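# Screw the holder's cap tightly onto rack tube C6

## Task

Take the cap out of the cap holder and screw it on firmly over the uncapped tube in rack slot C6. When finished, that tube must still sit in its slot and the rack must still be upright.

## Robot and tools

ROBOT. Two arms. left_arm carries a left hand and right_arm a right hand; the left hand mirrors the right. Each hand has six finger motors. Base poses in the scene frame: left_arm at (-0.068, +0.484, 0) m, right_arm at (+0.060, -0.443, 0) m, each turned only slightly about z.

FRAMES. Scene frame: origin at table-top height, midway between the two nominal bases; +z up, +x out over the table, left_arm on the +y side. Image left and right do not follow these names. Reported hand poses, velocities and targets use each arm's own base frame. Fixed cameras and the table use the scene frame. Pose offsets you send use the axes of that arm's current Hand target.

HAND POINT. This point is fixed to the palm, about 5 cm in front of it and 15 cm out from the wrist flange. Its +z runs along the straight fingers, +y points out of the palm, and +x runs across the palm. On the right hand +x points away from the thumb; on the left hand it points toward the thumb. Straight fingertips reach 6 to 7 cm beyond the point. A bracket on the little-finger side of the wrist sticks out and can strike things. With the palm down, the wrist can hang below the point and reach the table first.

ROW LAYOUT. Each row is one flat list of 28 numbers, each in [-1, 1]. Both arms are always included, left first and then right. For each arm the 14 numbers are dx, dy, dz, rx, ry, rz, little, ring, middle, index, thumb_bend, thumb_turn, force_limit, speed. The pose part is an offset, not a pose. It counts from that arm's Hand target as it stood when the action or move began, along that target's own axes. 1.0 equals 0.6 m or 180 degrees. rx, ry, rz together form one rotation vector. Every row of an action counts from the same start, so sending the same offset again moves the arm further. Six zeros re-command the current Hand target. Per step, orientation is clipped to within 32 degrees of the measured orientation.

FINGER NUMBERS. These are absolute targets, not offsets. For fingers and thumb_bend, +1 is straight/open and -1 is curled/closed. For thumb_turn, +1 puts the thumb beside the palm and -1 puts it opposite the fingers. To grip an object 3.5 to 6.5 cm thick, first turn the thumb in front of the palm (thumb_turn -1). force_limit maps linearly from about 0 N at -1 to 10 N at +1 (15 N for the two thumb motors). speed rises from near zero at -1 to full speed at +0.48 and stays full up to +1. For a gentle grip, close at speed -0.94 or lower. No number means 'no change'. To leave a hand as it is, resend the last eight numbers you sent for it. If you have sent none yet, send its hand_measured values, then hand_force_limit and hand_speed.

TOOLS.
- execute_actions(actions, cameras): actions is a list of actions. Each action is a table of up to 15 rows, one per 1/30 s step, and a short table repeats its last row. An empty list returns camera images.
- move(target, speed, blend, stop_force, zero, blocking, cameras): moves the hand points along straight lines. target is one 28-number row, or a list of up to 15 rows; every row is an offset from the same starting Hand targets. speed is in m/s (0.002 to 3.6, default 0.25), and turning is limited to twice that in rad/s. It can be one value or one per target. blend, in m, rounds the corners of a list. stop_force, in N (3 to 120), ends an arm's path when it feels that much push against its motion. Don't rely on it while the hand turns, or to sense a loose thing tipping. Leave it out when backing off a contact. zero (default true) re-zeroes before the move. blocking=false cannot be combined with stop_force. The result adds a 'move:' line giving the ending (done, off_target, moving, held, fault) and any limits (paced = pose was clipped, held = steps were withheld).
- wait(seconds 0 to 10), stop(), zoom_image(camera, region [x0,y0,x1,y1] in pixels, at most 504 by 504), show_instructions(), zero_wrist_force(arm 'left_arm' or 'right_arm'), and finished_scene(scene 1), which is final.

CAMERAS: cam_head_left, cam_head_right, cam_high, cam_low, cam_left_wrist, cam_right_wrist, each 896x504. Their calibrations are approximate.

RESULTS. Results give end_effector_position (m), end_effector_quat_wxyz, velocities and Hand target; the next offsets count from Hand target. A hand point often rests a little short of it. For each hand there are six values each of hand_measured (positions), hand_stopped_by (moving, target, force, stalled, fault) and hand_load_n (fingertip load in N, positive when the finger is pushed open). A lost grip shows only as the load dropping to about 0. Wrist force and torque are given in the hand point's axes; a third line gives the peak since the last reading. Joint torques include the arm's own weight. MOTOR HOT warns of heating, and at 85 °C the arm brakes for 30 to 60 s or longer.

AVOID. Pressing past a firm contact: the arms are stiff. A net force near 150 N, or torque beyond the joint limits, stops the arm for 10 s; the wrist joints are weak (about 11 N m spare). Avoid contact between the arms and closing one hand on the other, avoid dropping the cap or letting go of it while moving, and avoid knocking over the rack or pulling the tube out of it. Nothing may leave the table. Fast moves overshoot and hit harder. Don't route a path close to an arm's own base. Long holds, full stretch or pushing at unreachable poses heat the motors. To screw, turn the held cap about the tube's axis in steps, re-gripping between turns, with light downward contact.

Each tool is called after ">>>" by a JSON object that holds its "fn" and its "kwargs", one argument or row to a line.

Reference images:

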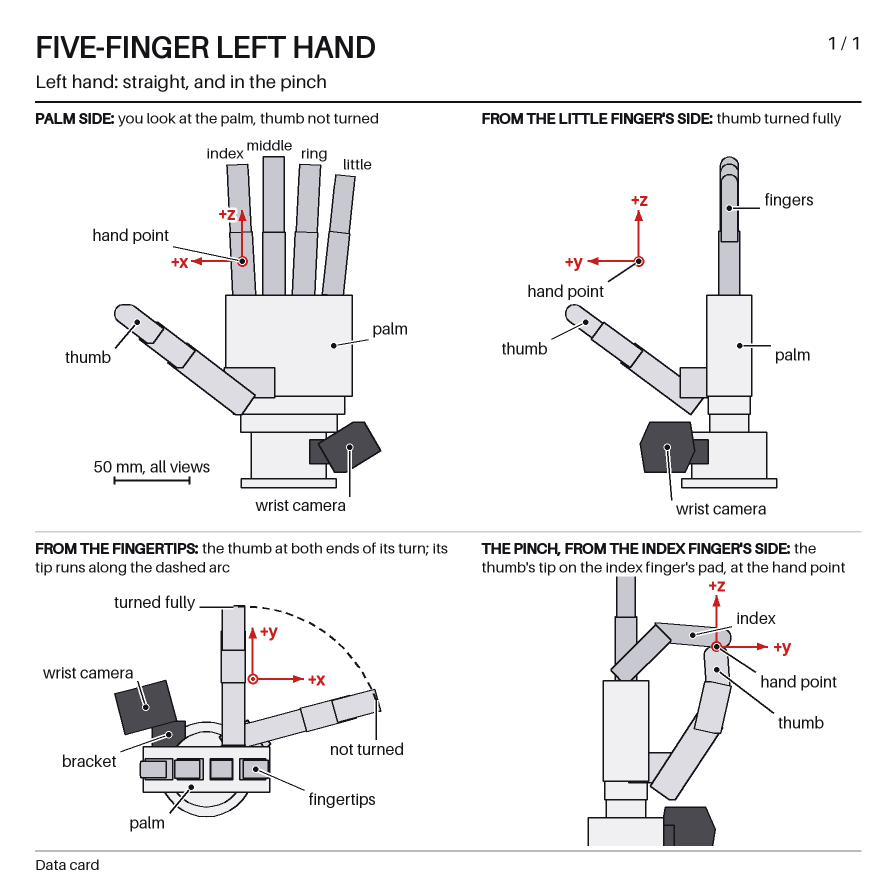

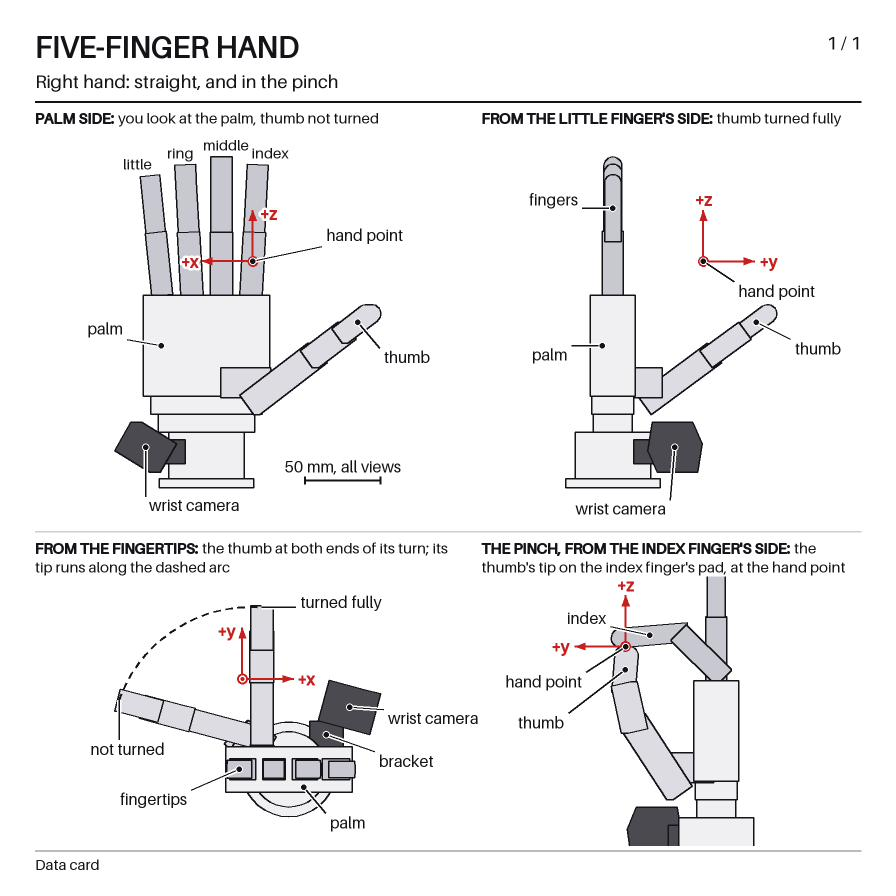

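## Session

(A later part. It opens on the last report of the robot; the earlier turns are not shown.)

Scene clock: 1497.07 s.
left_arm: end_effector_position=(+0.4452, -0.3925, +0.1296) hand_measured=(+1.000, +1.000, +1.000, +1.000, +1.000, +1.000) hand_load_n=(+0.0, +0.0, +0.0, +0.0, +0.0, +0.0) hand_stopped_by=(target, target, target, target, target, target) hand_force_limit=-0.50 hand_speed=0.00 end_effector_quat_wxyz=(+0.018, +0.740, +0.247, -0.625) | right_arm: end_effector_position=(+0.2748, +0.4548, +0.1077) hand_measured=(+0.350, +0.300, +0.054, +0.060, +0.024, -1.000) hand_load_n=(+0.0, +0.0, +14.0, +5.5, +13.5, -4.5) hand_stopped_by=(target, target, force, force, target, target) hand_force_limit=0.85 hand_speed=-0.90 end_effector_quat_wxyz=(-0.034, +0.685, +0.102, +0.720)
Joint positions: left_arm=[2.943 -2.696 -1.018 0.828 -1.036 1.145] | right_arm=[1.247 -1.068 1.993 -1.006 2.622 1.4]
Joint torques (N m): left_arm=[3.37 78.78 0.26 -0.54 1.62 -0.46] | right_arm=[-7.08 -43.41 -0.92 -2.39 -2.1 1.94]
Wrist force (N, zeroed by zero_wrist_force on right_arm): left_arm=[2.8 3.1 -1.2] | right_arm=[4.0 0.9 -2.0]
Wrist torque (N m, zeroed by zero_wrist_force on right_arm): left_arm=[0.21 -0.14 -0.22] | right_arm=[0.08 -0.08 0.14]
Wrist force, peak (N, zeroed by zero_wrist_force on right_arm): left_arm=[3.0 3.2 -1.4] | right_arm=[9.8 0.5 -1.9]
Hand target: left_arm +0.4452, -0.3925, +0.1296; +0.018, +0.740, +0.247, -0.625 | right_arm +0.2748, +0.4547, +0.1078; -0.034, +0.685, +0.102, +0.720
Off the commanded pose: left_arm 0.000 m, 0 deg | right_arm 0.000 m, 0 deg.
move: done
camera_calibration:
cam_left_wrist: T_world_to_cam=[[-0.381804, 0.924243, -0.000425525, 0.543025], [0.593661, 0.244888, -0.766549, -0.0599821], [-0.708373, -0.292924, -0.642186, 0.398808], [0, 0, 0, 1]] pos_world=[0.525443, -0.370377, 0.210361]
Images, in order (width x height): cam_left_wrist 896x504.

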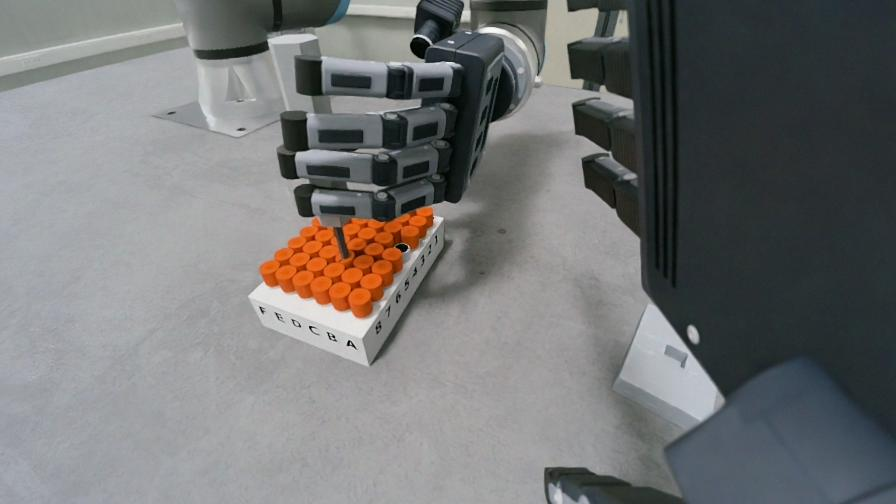

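>>> {"fn": "move", "kwargs": {
  "target": [0,0,0,0,0,0,1,1,1,1,1,1,-0.5,0,0.00331,0.00033,0.00014,0,0,0,0.35,0.3,-0.2,-0.2,0.02,-1,0.85,-0.9],
  "speed": 0.01,
  "cameras": ["cam_left_wrist"]
}}

>>> {"fn": "zoom_image", "kwargs": {
  "camera": "cam_left_wrist",
  "region": [330, 242, 360, 272]
}}

Scene clock: 1501.87 s.
left_arm: end_effector_position=(+0.4452, -0.3925, +0.1296) hand_measured=(+1.000, +1.000, +1.000, +1.000, +1.000, +1.000) hand_load_n=(+0.0, +0.0, +0.0, +0.0, +0.0, +0.0) hand_stopped_by=(target, target, target, target, target, target) hand_force_limit=-0.50 hand_speed=0.00 end_effector_quat_wxyz=(+0.018, +0.740, +0.247, -0.625) | right_arm: end_effector_position=(+0.2748, +0.4547, +0.1099) hand_measured=(+0.350, +0.300, +0.054, +0.060, +0.024, -1.000) hand_load_n=(+0.0, +0.0, +13.0, +8.5, +13.0, -3.0) hand_stopped_by=(target, target, force, force, target, target) hand_force_limit=0.85 hand_speed=-0.90 end_effector_quat_wxyz=(-0.034, +0.685, +0.102, +0.720)
Joint positions: left_arm=[2.943 -2.696 -1.018 0.828 -1.036 1.145] | right_arm=[1.247 -1.072 1.993 -1.002 2.622 1.4]
Joint torques (N m): left_arm=[4.17 77.95 0.92 -0.46 1.81 -0.85] | right_arm=[-9.47 -44.1 -21.58 -0.08 1.02 0.42]
Wrist force (N, zeroed by zero_wrist_force on right_arm): left_arm=[2.7 3.2 -1.2] | right_arm=[-0.3 0.0 -1.1]
Wrist torque (N m, zeroed by zero_wrist_force on right_arm): left_arm=[0.23 -0.13 -0.23] | right_arm=[0.03 -0.06 0.12]
Wrist force, peak (N, zeroed by zero_wrist_force on right_arm): left_arm=[2.8 3.3 -1.5] | right_arm=[4.9 0.7 -1.6]
Hand target: left_arm +0.4452, -0.3925, +0.1296; +0.018, +0.740, +0.247, -0.625 | right_arm +0.2748, +0.4547, +0.1098; -0.034, +0.685, +0.102, +0.720
Off the commanded pose: left_arm 0.000 m, 0 deg | right_arm 0.000 m, 0 deg.
move: done
camera_calibration:
cam_left_wrist: T_world_to_cam=[[-0.381804, 0.924243, -0.000425525, 0.543025], [0.593661, 0.244888, -0.766549, -0.0599821], [-0.708373, -0.292924, -0.642186, 0.398808], [0, 0, 0, 1]] pos_world=[0.525443, -0.370377, 0.210361]
Images, in order (width x height): cam_left_wrist 896x504.

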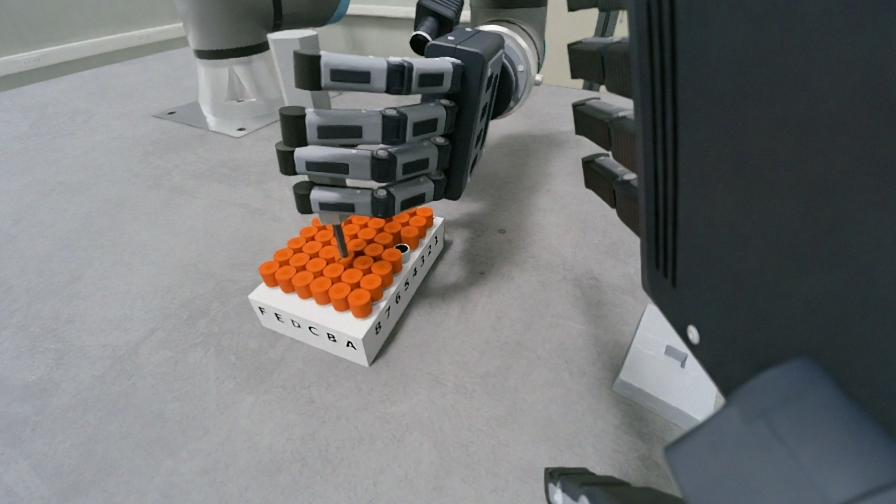

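Scaled by 16.800.

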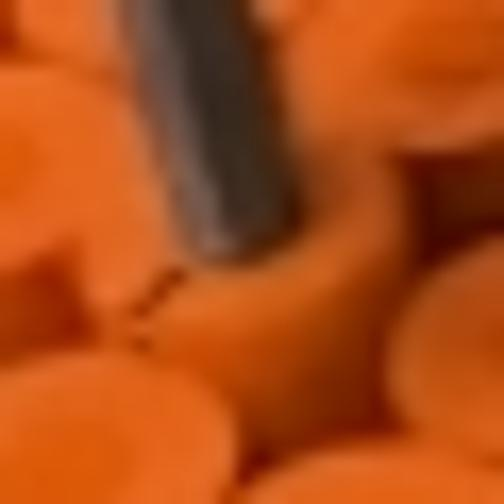

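>>> {"fn": "move", "kwargs": {
  "target": [0,0,0,0,0,0,1,1,1,1,1,1,-0.5,0,0.00331,0.00033,0.00014,0,0,0,0.35,0.3,-0.2,-0.2,0.02,-1,0.85,-0.9],
  "speed": 0.01,
  "cameras": ["cam_left_wrist"]
}}

>>> {"fn": "zoom_image", "kwargs": {
  "camera": "cam_left_wrist",
  "region": [330, 242, 360, 272]
}}

Scene clock: 1504.27 s.
left_arm: end_effector_position=(+0.4452, -0.3925, +0.1296) hand_measured=(+1.000, +1.000, +1.000, +1.000, +1.000, +1.000) hand_load_n=(+0.0, +0.0, +0.0, +0.0, +0.0, +0.0) hand_stopped_by=(target, target, target, target, target, target) hand_force_limit=-0.50 hand_speed=0.00 end_effector_quat_wxyz=(+0.018, +0.740, +0.247, -0.625) | right_arm: end_effector_position=(+0.2748, +0.4547, +0.1119) hand_measured=(+0.350, +0.300, +0.054, +0.060, +0.024, -1.000) hand_load_n=(+0.0, +0.0, +13.0, +8.5, +12.5, -2.5) hand_stopped_by=(target, target, force, force, target, target) hand_force_limit=0.85 hand_speed=-0.90 end_effector_quat_wxyz=(-0.034, +0.685, +0.102, +0.720)
Joint positions: left_arm=[2.943 -2.696 -1.018 0.828 -1.036 1.145] | right_arm=[1.247 -1.077 1.992 -0.997 2.622 1.4]
Joint torques (N m): left_arm=[4.93 79.26 1.29 -0.33 1.74 -0.98] | right_arm=[-7.88 -44.02 -22.08 -0.06 -1.76 0.04]
Wrist force (N, zeroed by zero_wrist_force on right_arm): left_arm=[2.8 3.1 -1.3] | right_arm=[-0.7 0.1 -0.9]
Wrist torque (N m, zeroed by zero_wrist_force on right_arm): left_arm=[0.22 -0.14 -0.23] | right_arm=[0.04 -0.04 0.12]
Wrist force, peak (N, zeroed by zero_wrist_force on right_arm): left_arm=[3.0 3.3 -1.4] | right_arm=[-0.8 -0.2 -1.4]
Hand target: left_arm +0.4452, -0.3925, +0.1296; +0.018, +0.740, +0.247, -0.625 | right_arm +0.2748, +0.4547, +0.1118; -0.034, +0.685, +0.102, +0.720
Off the commanded pose: left_arm 0.000 m, 0 deg | right_arm 0.000 m, 0 deg.
move: done
camera_calibration:
cam_left_wrist: T_world_to_cam=[[-0.381804, 0.924243, -0.000425525, 0.543025], [0.593661, 0.244888, -0.766549, -0.0599821], [-0.708373, -0.292924, -0.642186, 0.398808], [0, 0, 0, 1]] pos_world=[0.525443, -0.370377, 0.210361]
Images, in order (width x height): cam_left_wrist 896x504.

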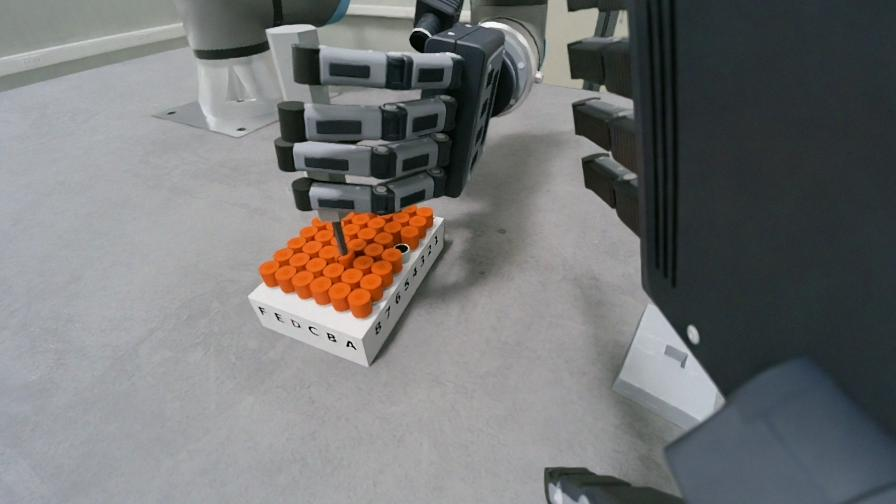

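Scaled by 16.800.

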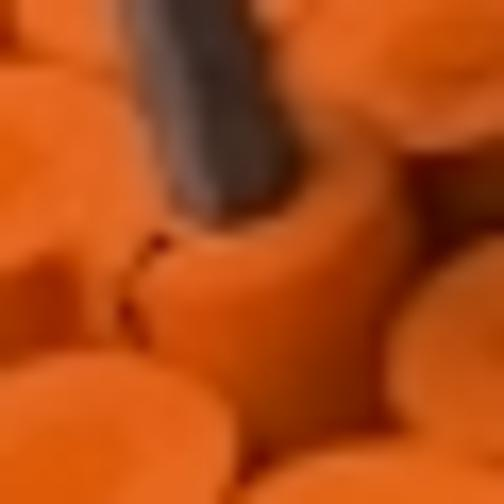

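>>> {"fn": "move", "kwargs": {
  "target": [0.0235,-0.1037,0.0337,-0.1816,-0.0549,-0.0423,1,1,1,1,1,1,-0.5,0,0,0,0,0,0,0,0.35,0.3,-0.2,-0.2,0.02,-1,0.85,-0.9],
  "speed": 0.3
}}

>>> {"fn": "move", "kwargs": {
  "target": [0.0235,-0.1037,0.0337,-0.1816,-0.0549,-0.0423,1,1,1,1,1,1,-0.5,0,0,0,0,0,0,0,0.35,0.3,-0.2,-0.2,0.02,-1,0.85,-0.9],
  "speed": 0.3,
  "cameras": ["cam_left_wrist"]
}}

>>> {"fn": "zoom_image", "kwargs": {
  "camera": "cam_left_wrist",
  "region": [370, 130, 430, 220]
}}

>>> {"fn": "zoom_image", "kwargs": {
  "camera": "cam_left_wrist",
  "region": [385, 170, 415, 200]
}}

Scene clock: 1513.43 s.
left_arm: end_effector_position=(+0.4039, -0.3399, +0.1297) hand_measured=(+1.000, +1.000, +1.000, +1.000, +1.000, +1.000) hand_load_n=(+0.0, +0.0, +0.0, +0.0, +0.0, +0.0) hand_stopped_by=(target, target, target, target, target, target) hand_force_limit=-0.50 hand_speed=0.00 end_effector_quat_wxyz=(+0.205, +0.632, +0.458, -0.591) | right_arm: end_effector_position=(+0.2748, +0.4547, +0.1118) hand_measured=(+0.350, +0.300, +0.054, +0.060, +0.024, -1.000) hand_load_n=(+0.0, +0.0, +13.0, +8.5, +13.0, -2.5) hand_stopped_by=(target, target, force, force, target, target) hand_force_limit=0.85 hand_speed=-0.90 end_effector_quat_wxyz=(-0.034, +0.685, +0.102, +0.720)
Joint positions: left_arm=[3.168 -2.372 -1.731 1.32 -0.668 0.991] | right_arm=[1.247 -1.076 1.992 -0.997 2.622 1.4]
Joint torques (N m): left_arm=[3.96 19.05 -3.99 0 0.86 -0.17] | right_arm=[-8.79 -20.63 -2.33 -3.03 -1.92 0.47]
Wrist force (N, zeroed by zero_wrist_force on right_arm): left_arm=[2.6 3.2 -1.4] | right_arm=[-0.2 -0.3 -0.8]
Wrist torque (N m, zeroed by zero_wrist_force on right_arm): left_arm=[0.23 -0.12 -0.13] | right_arm=[0.00 -0.03 0.10]
Wrist force, peak (N, zeroed by zero_wrist_force on right_arm): left_arm=[2.8 4.2 -2.3] | right_arm=[-0.7 -0.1 -1.2]
Hand target: left_arm +0.4039, -0.3399, +0.1296; +0.205, +0.632, +0.458, -0.591 | right_arm +0.2748, +0.4547, +0.1118; -0.034, +0.685, +0.102, +0.720
Off the commanded pose: left_arm 0.000 m, 0 deg | right_arm 0.000 m, 0 deg.
move: done

Scene clock: 1515.07 s.
left_arm: end_effector_position=(+0.3399, -0.3205, +0.1297) hand_measured=(+1.000, +1.000, +1.000, +1.000, +1.000, +1.000) hand_load_n=(+0.0, +0.0, +0.0, +0.0, +0.0, +0.0) hand_stopped_by=(target, target, target, target, target, target) hand_force_limit=-0.50 hand_speed=0.00 end_effector_quat_wxyz=(+0.373, +0.465, +0.627, -0.502) end_effector_velocity=(+0.000, +0.000, +0.000) end_effector_angular_velocity=(-0.001, +0.006, +0.001) | right_arm: end_effector_position=(+0.2748, +0.4547, +0.1118) hand_measured=(+0.350, +0.300, +0.054, +0.060, +0.024, -1.000) hand_load_n=(+0.0, +0.0, +13.0, +8.5, +13.0, -2.5) hand_stopped_by=(target, target, force, force, target, target) hand_force_limit=0.85 hand_speed=-0.90 end_effector_quat_wxyz=(-0.034, +0.685, +0.102, +0.720)
Joint positions: left_arm=[3.307 -2.076 -2.251 2.123 -0.273 0.358] | right_arm=[1.247 -1.076 1.992 -0.997 2.622 1.4]
Joint velocities: left_arm=[0 0 -0.001 0 0.001 -0.005] | right_arm=[within noise]
Joint torques (N m): left_arm=[4.23 6.61 -8.5 -1.38 2.7 -0.98] | right_arm=[-6.85 -20.76 -3.82 -2.85 -1.82 0.62]
Wrist force (N, zeroed by zero_wrist_force on right_arm): left_arm=[2.6 3.2 -1.2] | right_arm=[-0.7 -0.1 -1.1]
Wrist torque (N m, zeroed by zero_wrist_force on right_arm): left_arm=[0.20 -0.12 -0.13] | right_arm=[0.02 -0.02 0.10]
Wrist force, peak (N, zeroed by zero_wrist_force on right_arm): left_arm=[2.7 4.4 -2.3] | right_arm=[-0.7 0.1 -1.2]
Hand target: left_arm +0.3398, -0.3205, +0.1296; +0.373, +0.465, +0.627, -0.502 | right_arm +0.2748, +0.4547, +0.1118; -0.034, +0.685, +0.102, +0.720
Off the commanded pose: left_arm 0.000 m, 0 deg | right_arm 0.000 m, 0 deg.
move: done
camera_calibration:
cam_left_wrist: T_world_to_cam=[[-0.999114, -0.0420832, -0.000492032, 0.336312], [-0.0266587, 0.641874, -0.766346, 0.322944], [0.0325661, -0.765654, -0.642428, -0.0578935], [0, 0, 0, 1]] pos_world=[0.346508, -0.237463, 0.21046]
Images, in order (width x height): cam_left_wrist 896x504.

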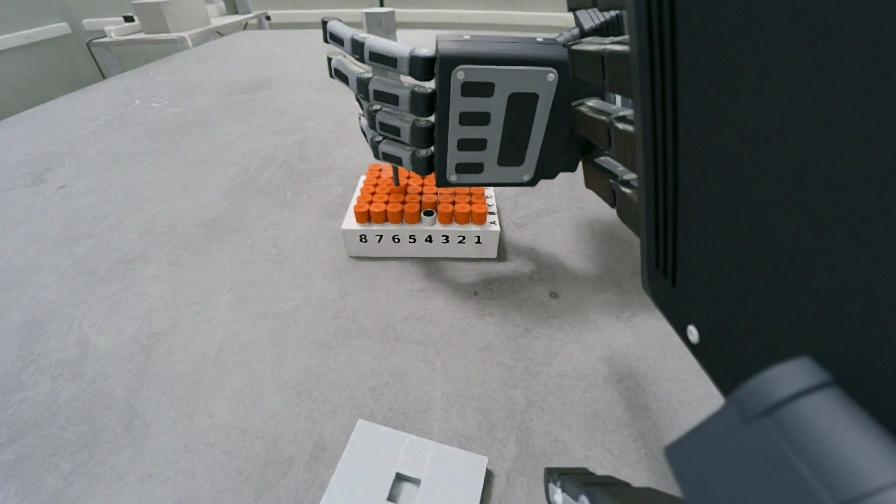

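Scaled by 5.600.

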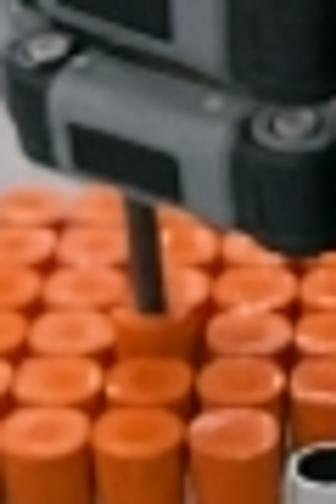

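Scaled by 16.800.

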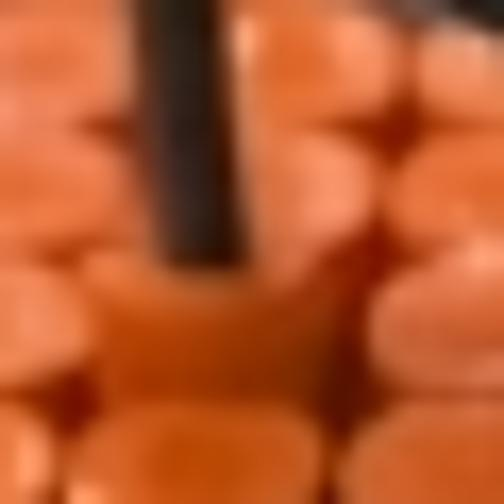

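>>> {"fn": "execute_actions", "kwargs": {
  "actions": [],
  "cameras": ["cam_high", "cam_head_left", "cam_low"]
}}

Scene clock: 1535.77 s.
left_arm: end_effector_position=(+0.3398, -0.3205, +0.1296) hand_measured=(+1.000, +1.000, +1.000, +1.000, +1.000, +1.000) hand_load_n=(+0.0, +0.0, +0.0, +0.0, +0.0, +0.0) hand_stopped_by=(target, target, target, target, target, target) hand_force_limit=-0.50 hand_speed=0.00 end_effector_quat_wxyz=(+0.373, +0.465, +0.627, -0.502) | right_arm: end_effector_position=(+0.2748, +0.4547, +0.1118) hand_measured=(+0.350, +0.300, +0.054, +0.060, +0.024, -1.000) hand_load_n=(+0.0, +0.0, +13.0, +8.5, +12.5, -2.5) hand_stopped_by=(target, target, force, force, target, target) hand_force_limit=0.85 hand_speed=-0.90 end_effector_quat_wxyz=(-0.034, +0.685, +0.102, +0.720)
Joint positions: left_arm=[3.307 -2.076 -2.251 2.123 -0.273 0.358] | right_arm=[1.247 -1.076 1.992 -0.997 2.622 1.4]
Joint velocities: within noise
Joint torques (N m): left_arm=[4.92 6.52 -9.36 -0.37 3.34 1] | right_arm=[-8.26 -20.93 -3.12 -2.95 -2.08 0.54]
Wrist force (N, zeroed by zero_wrist_force on right_arm): left_arm=[2.9 3.2 -1.2] | right_arm=[-0.6 -0.2 -1.1]
Wrist torque (N m, zeroed by zero_wrist_force on right_arm): left_arm=[0.20 -0.16 -0.11] | right_arm=[0.01 -0.04 0.11]
Wrist force, peak (N, zeroed by zero_wrist_force on right_arm): left_arm=[3.0 3.3 -1.4] | right_arm=[-0.8 -0.1 -1.2]
Hand target: left_arm +0.3398, -0.3205, +0.1296; +0.373, +0.465, +0.627, -0.502 | right_arm +0.2748, +0.4547, +0.1118; -0.034, +0.685, +0.102, +0.720
Off the commanded pose: left_arm 0.000 m, 0 deg | right_arm 0.000 m, 0 deg.
Images, in order (width x height): cam_head_left 896x504, cam_high 896x504, cam_low 896x504.

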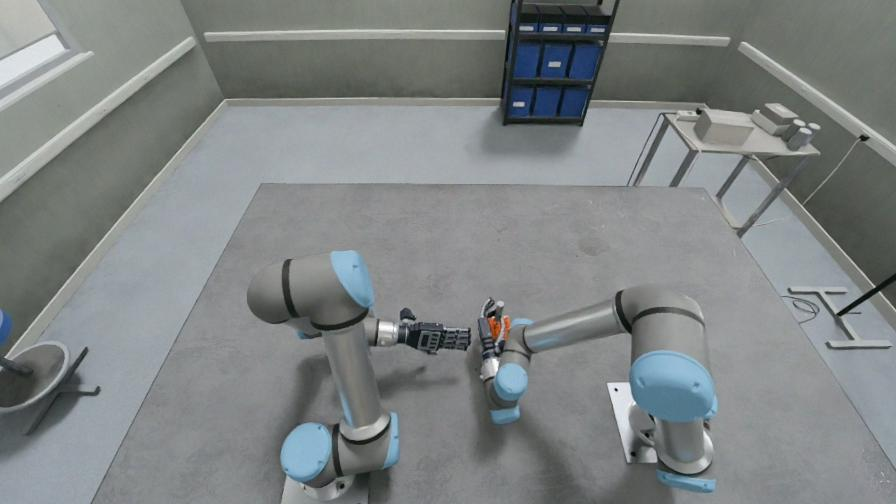

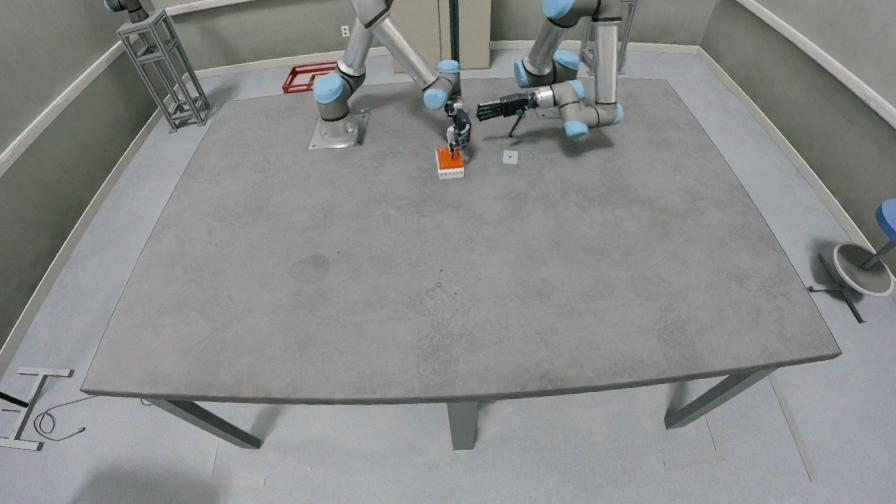

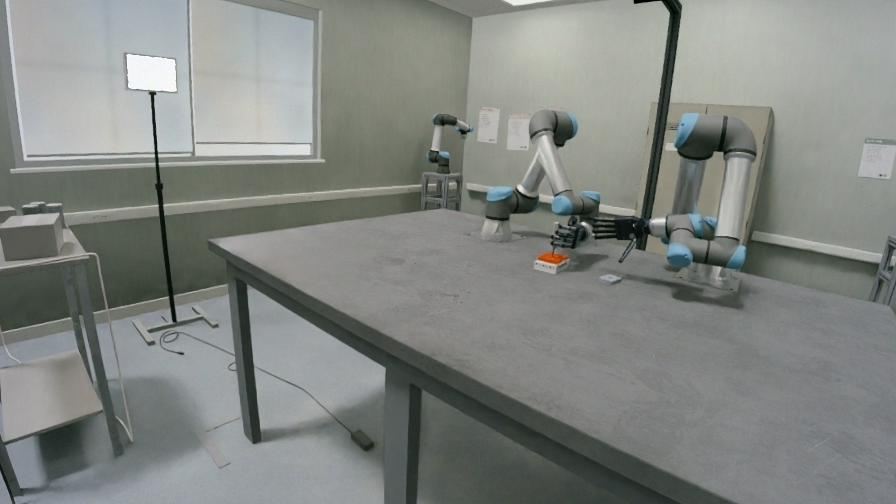

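>>> {"fn": "zoom_image", "kwargs": {
  "camera": "cam_low",
  "region": [520, 210, 600, 280]
}}

>>> {"fn": "zoom_image", "kwargs": {
  "camera": "cam_head_left",
  "region": [470, 290, 530, 350]
}}

Scaled by 6.300.

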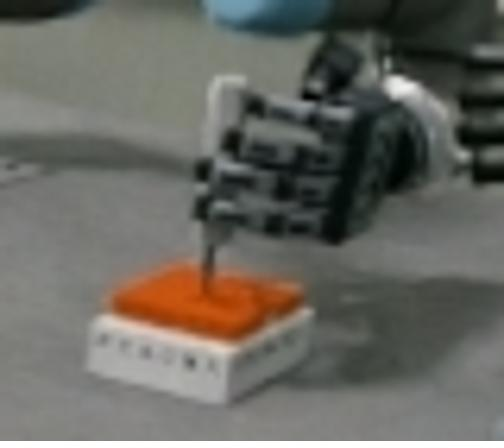

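Scaled by 8.400.

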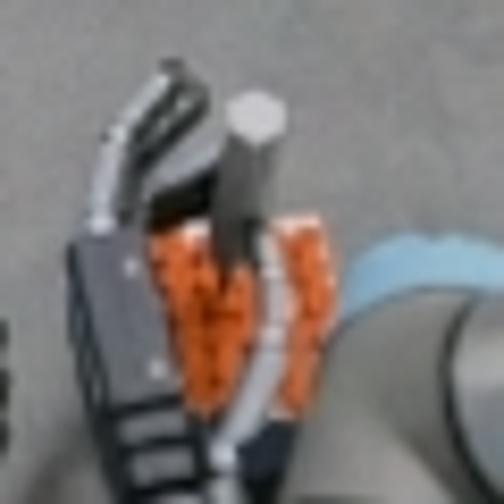

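>>> {"fn": "move", "kwargs": {
  "target": [0,0,0,0,0,0,1,1,1,1,1,1,-0.5,0,0.01987,0.00201,0.00082,0,0,0,0.35,0.3,-0.2,-0.2,0.02,-1,0.85,-0.9],
  "speed": 0.03
}}

>>> {"fn": "move", "kwargs": {
  "target": [0,0,0,0,0,0,1,1,1,1,1,1,-0.5,0,-0.00137,0.01175,0.00448,0.16555,0.01672,0.0068,0.35,0.3,-0.2,-0.2,0.02,-1,0.85,-0.9],
  "speed": 0.15
}}

>>> {"fn": "move", "kwargs": {
  "target": [0,0,0,0,0,0,1,1,1,1,1,1,-0.5,0,-0.00137,0.01175,0.00448,0.16555,0.01672,0.0068,0.35,0.3,-0.2,-0.2,0.02,-1,0.85,-0.9],
  "speed": 0.15,
  "cameras": ["cam_left_wrist", "cam_low"]
}}

Scene clock: 1549.13 s.
left_arm: end_effector_position=(+0.3398, -0.3205, +0.1296) hand_measured=(+1.000, +1.000, +1.000, +1.000, +1.000, +1.000) hand_load_n=(+0.0, +0.0, +0.0, +0.0, +0.0, +0.0) hand_stopped_by=(target, target, target, target, target, target) hand_force_limit=-0.50 hand_speed=0.00 end_effector_quat_wxyz=(+0.373, +0.465, +0.627, -0.502) | right_arm: end_effector_position=(+0.2749, +0.4547, +0.1240) hand_measured=(+0.350, +0.300, +0.054, +0.060, +0.024, -1.000) hand_load_n=(+0.0, +0.0, +12.5, +9.5, +12.5, -2.0) hand_stopped_by=(target, target, force, force, target, target) hand_force_limit=0.85 hand_speed=-0.90 end_effector_quat_wxyz=(-0.034, +0.685, +0.102, +0.720)
Joint positions: left_arm=[3.307 -2.076 -2.252 2.123 -0.273 0.358] | right_arm=[1.247 -1.101 1.986 -0.967 2.622 1.4]
Joint torques (N m): left_arm=[3.94 7.68 -8.16 -5.04 2.76 0.01] | right_arm=[-7.87 -18.93 -14.81 -3.35 -1.85 1.24]
Wrist force (N, zeroed by zero_wrist_force on right_arm): left_arm=[2.8 3.3 -1.3] | right_arm=[-0.3 0.1 -0.2]
Wrist torque (N m, zeroed by zero_wrist_force on right_arm): left_arm=[0.22 -0.16 -0.12] | right_arm=[0.04 0.06 0.09]
Wrist force, peak (N, zeroed by zero_wrist_force on right_arm): left_arm=[2.8 3.5 -1.4] | right_arm=[-0.7 -0.1 -1.1]
Hand target: left_arm +0.3398, -0.3205, +0.1296; +0.373, +0.465, +0.627, -0.502 | right_arm +0.2749, +0.4547, +0.1238; -0.034, +0.685, +0.102, +0.720
Off the commanded pose: left_arm 0.000 m, 0 deg | right_arm 0.000 m, 0 deg.
move: done

Scene clock: 1551.37 s.
left_arm: end_effector_position=(+0.3398, -0.3205, +0.1296) hand_measured=(+1.000, +1.000, +1.000, +1.000, +1.000, +1.000) hand_load_n=(+0.0, +0.0, +0.0, +0.0, +0.0, +0.0) hand_stopped_by=(target, target, target, target, target, target) hand_force_limit=-0.50 hand_speed=0.00 end_effector_quat_wxyz=(+0.373, +0.465, +0.627, -0.502) | right_arm: end_effector_position=(+0.2789, +0.4482, +0.1239) hand_measured=(+0.350, +0.300, +0.054, +0.060, +0.024, -1.000) hand_load_n=(+0.0, -0.5, +12.5, +9.5, +12.5, -2.0) hand_stopped_by=(target, target, force, force, target, target) hand_force_limit=0.85 hand_speed=-0.90 end_effector_quat_wxyz=(-0.219, +0.635, +0.275, +0.687) end_effector_velocity=(+0.000, +0.001, +0.000) end_effector_angular_velocity=(-0.001, +0.000, +0.004)
Joint positions: left_arm=[3.307 -2.076 -2.252 2.123 -0.273 0.358] | right_arm=[1.015 -1.329 2.364 -1.078 1.868 1.458]
Joint velocities: left_arm=[within noise] | right_arm=[-0.001 0 0 0 -0.005 0]
Joint torques (N m): left_arm=[2.01 11.21 -6.89 -4.87 0.22 -1] | right_arm=[-3.07 -8.87 -13.13 0.45 -1.85 -1.25]
Wrist force (N, zeroed by zero_wrist_force on right_arm): left_arm=[3.1 3.2 -1.3] | right_arm=[0.0 -0.3 0.1]
Wrist torque (N m, zeroed by zero_wrist_force on right_arm): left_arm=[0.20 -0.20 -0.09] | right_arm=[-0.02 0.00 0.00]
Wrist force, peak (N, zeroed by zero_wrist_force on right_arm): left_arm=[2.9 3.4 -1.4] | right_arm=[-0.1 -0.6 -1.7]
Hand target: left_arm +0.3398, -0.3205, +0.1296; +0.373, +0.465, +0.627, -0.502 | right_arm +0.2789, +0.4482, +0.1238; -0.219, +0.635, +0.275, +0.687
Off the commanded pose: left_arm 0.000 m, 0 deg | right_arm 0.000 m, 0 deg.
move: done

Scene clock: 1553.60 s.
left_arm: end_effector_position=(+0.3398, -0.3205, +0.1296) hand_measured=(+1.000, +1.000, +1.000, +1.000, +1.000, +1.000) hand_load_n=(+0.0, +0.0, +0.0, +0.0, +0.0, +0.0) hand_stopped_by=(target, target, target, target, target, target) hand_force_limit=-0.50 hand_speed=0.00 end_effector_quat_wxyz=(+0.373, +0.465, +0.627, -0.502) | right_arm: end_effector_position=(+0.2855, +0.4447, +0.1238) hand_measured=(+0.350, +0.300, +0.054, +0.060, +0.024, -1.000) hand_load_n=(+0.0, +0.0, +12.5, +9.5, +12.5, -2.0) hand_stopped_by=(target, target, force, force, target, target) hand_force_limit=0.85 hand_speed=-0.90 end_effector_quat_wxyz=(-0.390, +0.542, +0.430, +0.607) end_effector_velocity=(-0.001, +0.001, +0.000) end_effector_angular_velocity=(-0.001, +0.002, +0.005)
Joint positions: left_arm=[3.307 -2.076 -2.252 2.123 -0.273 0.358] | right_arm=[0.487 -1.461 2.549 -1.144 0.818 1.509]
Joint velocities: left_arm=[within noise] | right_arm=[-0.001 0.001 -0.001 0.001 -0.006 0.001]
Joint torques (N m): left_arm=[0.35 14.82 -4.99 -4.7 -1.22 -0.85] | right_arm=[-7.84 -6.85 -19.65 0.5 -1.88 -1.14]
Wrist force (N, zeroed by zero_wrist_force on right_arm): left_arm=[2.7 3.1 -1.4] | right_arm=[-0.6 0.0 0.1]
Wrist torque (N m, zeroed by zero_wrist_force on right_arm): left_arm=[0.20 -0.13 -0.12] | right_arm=[0.03 0.03 -0.02]
Wrist force, peak (N, zeroed by zero_wrist_force on right_arm): left_arm=[3.1 3.2 -1.5] | right_arm=[-0.8 1.2 -0.3]
Hand target: left_arm +0.3398, -0.3205, +0.1296; +0.373, +0.465, +0.627, -0.502 | right_arm +0.2856, +0.4447, +0.1238; -0.390, +0.543, +0.430, +0.607
Off the commanded pose: left_arm 0.000 m, 0 deg | right_arm 0.000 m, 0 deg.
move: done
camera_calibration:
cam_left_wrist: T_world_to_cam=[[-0.999109, -0.0422009, -0.000191775, 0.33622], [-0.0269575, 0.641705, -0.766478, 0.323034], [0.0324691, -0.76579, -0.642271, -0.0579245], [0, 0, 0, 1]] pos_world=[0.34651, -0.237462, 0.21046]
Images, in order (width x height): cam_low 896x504, cam_left_wrist 896x504.

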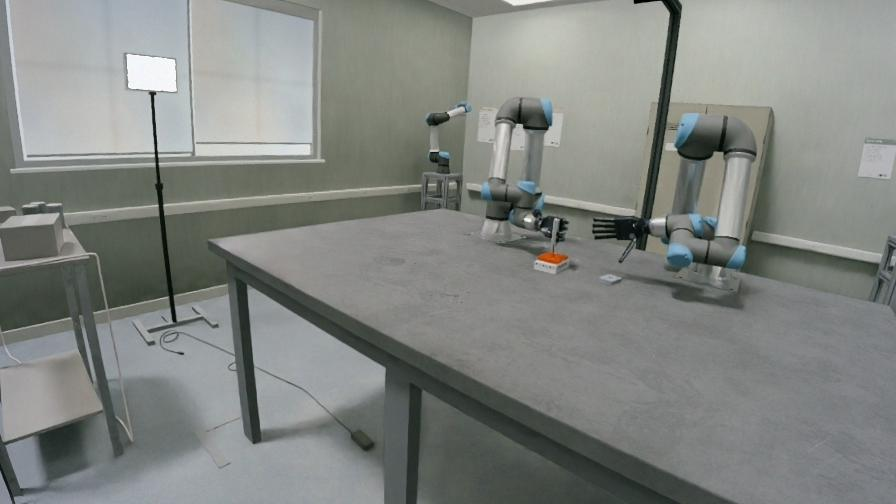

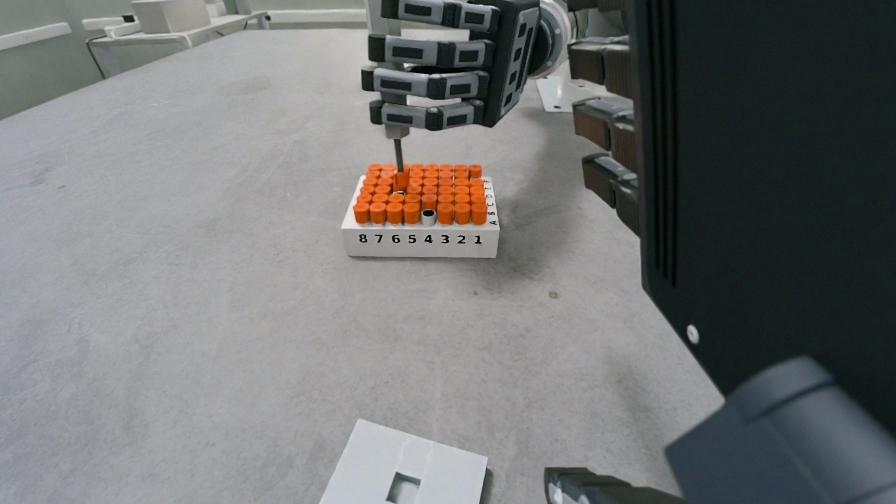

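>>> {"fn": "execute_actions", "kwargs": {
  "actions": [],
  "cameras": ["cam_left_wrist", "cam_low"]
}}

Scene clock: 1565.97 s.
left_arm: end_effector_position=(+0.3398, -0.3205, +0.1296) hand_measured=(+1.000, +1.000, +1.000, +1.000, +1.000, +1.000) hand_load_n=(+0.0, +0.0, +0.0, +0.0, +0.0, +0.0) hand_stopped_by=(target, target, target, target, target, target) hand_force_limit=-0.50 hand_speed=0.00 end_effector_quat_wxyz=(+0.373, +0.465, +0.627, -0.502) | right_arm: end_effector_position=(+0.2856, +0.4447, +0.1238) hand_measured=(+0.350, +0.300, +0.054, +0.060, +0.024, -1.000) hand_load_n=(+0.0, +0.5, +12.5, +9.5, +12.5, -1.5) hand_stopped_by=(target, target, force, force, target, target) hand_force_limit=0.85 hand_speed=-0.90 end_effector_quat_wxyz=(-0.390, +0.543, +0.430, +0.607)
Joint positions: left_arm=[3.307 -2.076 -2.252 2.123 -0.273 0.358] | right_arm=[0.487 -1.461 2.548 -1.144 0.818 1.509]
Joint velocities: within noise
Joint torques (N m): left_arm=[-0.76 18.71 -3.89 -4.54 -0.91 -0.76] | right_arm=[-7.69 -5.02 -20.13 0.78 -1.84 -0.94]
Wrist force (N, zeroed by zero_wrist_force on right_arm): left_arm=[2.8 3.2 -1.4] | right_arm=[-0.5 -0.1 0.1]
Wrist torque (N m, zeroed by zero_wrist_force on right_arm): left_arm=[0.22 -0.15 -0.13] | right_arm=[0.03 0.01 -0.01]
Wrist force, peak (N, zeroed by zero_wrist_force on right_arm): left_arm=[2.9 3.4 -1.5] | right_arm=[-0.6 -0.3 0.1]
Hand target: left_arm +0.3398, -0.3205, +0.1296; +0.373, +0.465, +0.627, -0.502 | right_arm +0.2856, +0.4447, +0.1238; -0.390, +0.543, +0.430, +0.607
Off the commanded pose: left_arm 0.000 m, 0 deg | right_arm 0.000 m, 0 deg.
camera_calibration:
cam_left_wrist: T_world_to_cam=[[-0.999109, -0.0422009, -0.000191775, 0.33622], [-0.0269575, 0.641705, -0.766478, 0.323034], [0.0324691, -0.76579, -0.642271, -0.0579245], [0, 0, 0, 1]] pos_world=[0.34651, -0.237462, 0.21046]
Images, in order (width x height): cam_low 896x504, cam_left_wrist 896x504.

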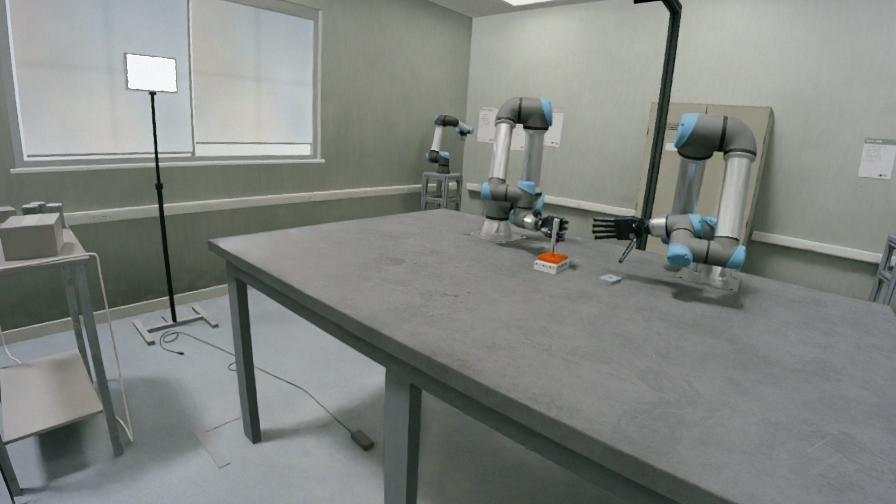

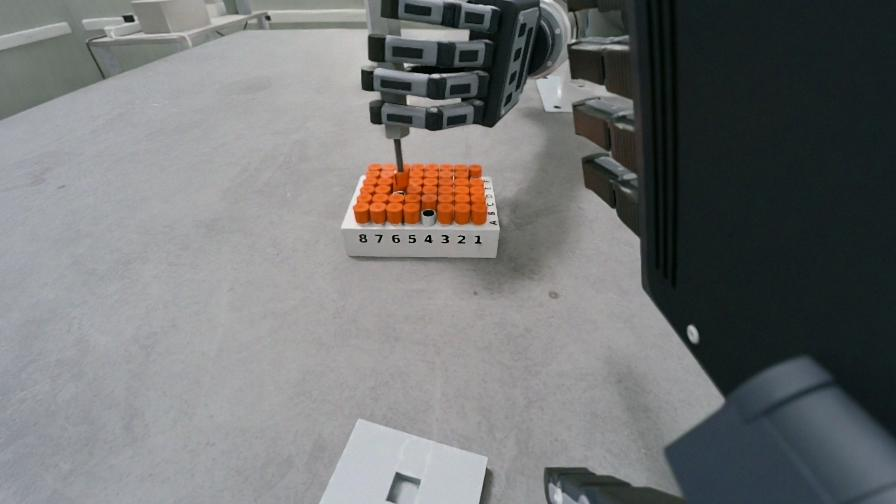

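>>> {"fn": "zoom_image", "kwargs": {
  "camera": "cam_left_wrist",
  "region": [370, 130, 430, 220]
}}

>>> {"fn": "zoom_image", "kwargs": {
  "camera": "cam_low",
  "region": [520, 210, 600, 280]
}}

Scaled by 5.600.

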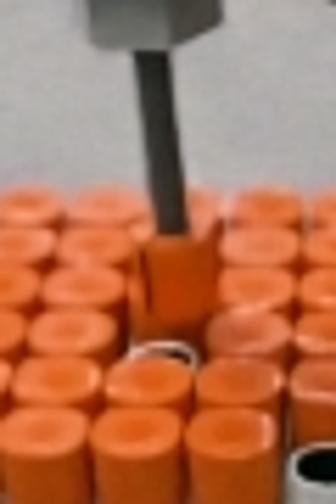

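Scaled by 6.300.

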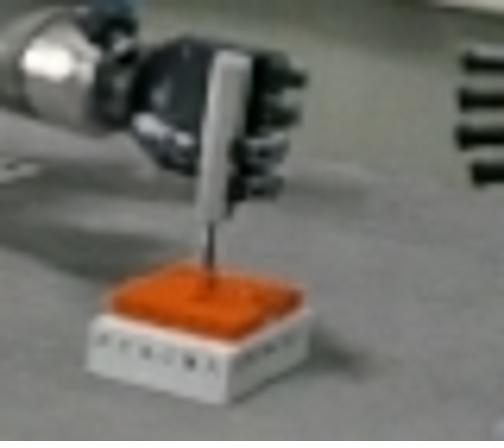

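>>> {"fn": "move", "kwargs": {
  "target": [0,0,0,0,0,0,1,1,1,1,1,1,-0.5,0,-0.00137,0.01175,0.00448,0.16555,0.01672,0.0068,0.35,0.3,-0.2,-0.2,0.02,-1,0.85,-0.9],
  "speed": 0.2,
  "cameras": ["cam_left_wrist", "cam_low"]
}}

>>> {"fn": "zoom_image", "kwargs": {
  "camera": "cam_left_wrist",
  "region": [370, 130, 430, 220]
}}

>>> {"fn": "zoom_image", "kwargs": {
  "camera": "cam_low",
  "region": [520, 210, 600, 280]
}}

Scene clock: 1570.20 s.
left_arm: end_effector_position=(+0.3398, -0.3205, +0.1296) hand_measured=(+1.000, +1.000, +1.000, +1.000, +1.000, +1.000) hand_load_n=(+0.0, +0.0, +0.0, +0.0, +0.0, +0.0) hand_stopped_by=(target, target, target, target, target, target) hand_force_limit=-0.50 hand_speed=0.00 end_effector_quat_wxyz=(+0.373, +0.465, +0.627, -0.502) | right_arm: end_effector_position=(+0.2930, +0.4453, +0.1238) hand_measured=(+0.350, +0.300, +0.054, +0.060, +0.024, -1.000) hand_load_n=(+0.0, +0.0, +12.5, +9.5, +12.5, -2.0) hand_stopped_by=(target, target, force, force, target, target) hand_force_limit=0.85 hand_speed=-0.90 end_effector_quat_wxyz=(+0.520, -0.426, -0.562, -0.482)
Joint positions: left_arm=[3.307 -2.076 -2.252 2.123 -0.273 0.358] | right_arm=[0.188 -1.396 2.461 -1.49 0.014 1.896]
Joint torques (N m): left_arm=[-3.5 26.15 0.28 -4.11 -1.11 -1.08] | right_arm=[8.06 -30.94 -19.67 0.1 -1.28 -0.49]
Wrist force (N, zeroed by zero_wrist_force on right_arm): left_arm=[2.9 3.3 -1.5] | right_arm=[0.1 0.2 0.2]
Wrist torque (N m, zeroed by zero_wrist_force on right_arm): left_arm=[0.24 -0.17 -0.12] | right_arm=[0.02 -0.01 0.01]
Wrist force, peak (N, zeroed by zero_wrist_force on right_arm): left_arm=[3.0 3.4 -1.3] | right_arm=[-0.1 -2.8 0.4]
Hand target: left_arm +0.3398, -0.3205, +0.1296; +0.373, +0.465, +0.627, -0.502 | right_arm +0.2931, +0.4449, +0.1238; +0.533, -0.413, -0.556, -0.486
Off the commanded pose: left_arm 0.000 m, 0 deg | right_arm 0.000 m, 2 deg.
move: done
camera_calibration:
cam_left_wrist: T_world_to_cam=[[-0.999109, -0.0422009, -0.000191775, 0.33622], [-0.0269575, 0.641705, -0.766478, 0.323034], [0.0324691, -0.76579, -0.642271, -0.0579245], [0, 0, 0, 1]] pos_world=[0.34651, -0.237462, 0.21046]
Images, in order (width x height): cam_low 896x504, cam_left_wrist 896x504.

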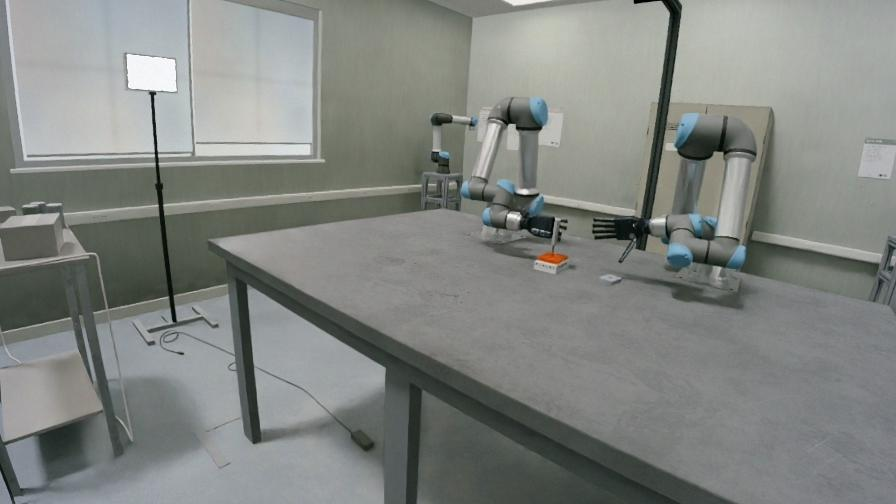

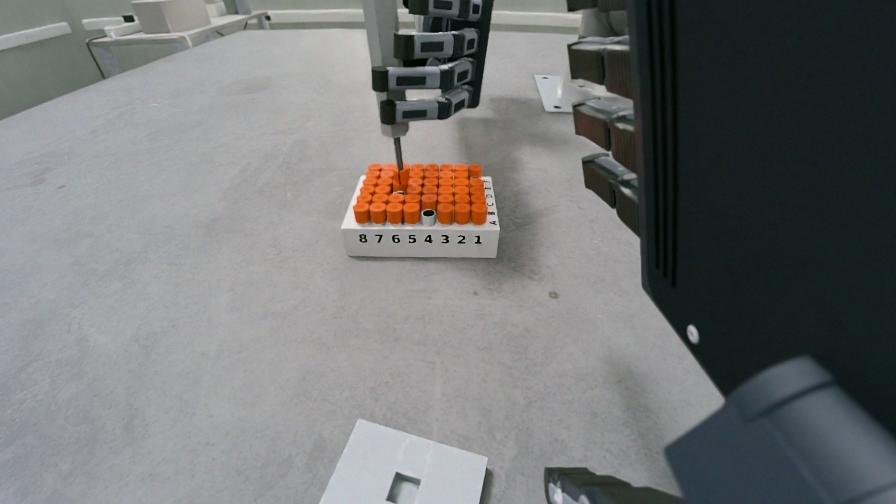

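Scaled by 5.600.

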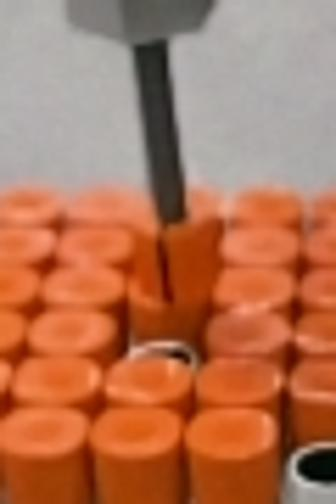

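Scaled by 6.300.

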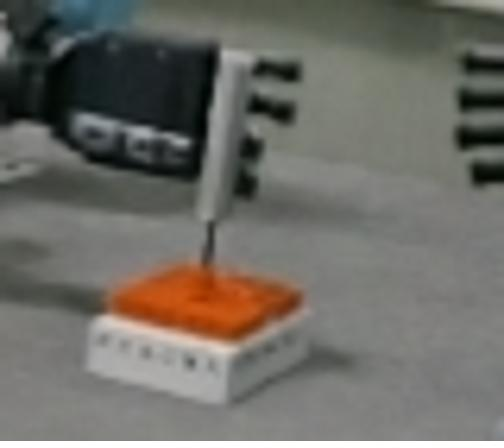

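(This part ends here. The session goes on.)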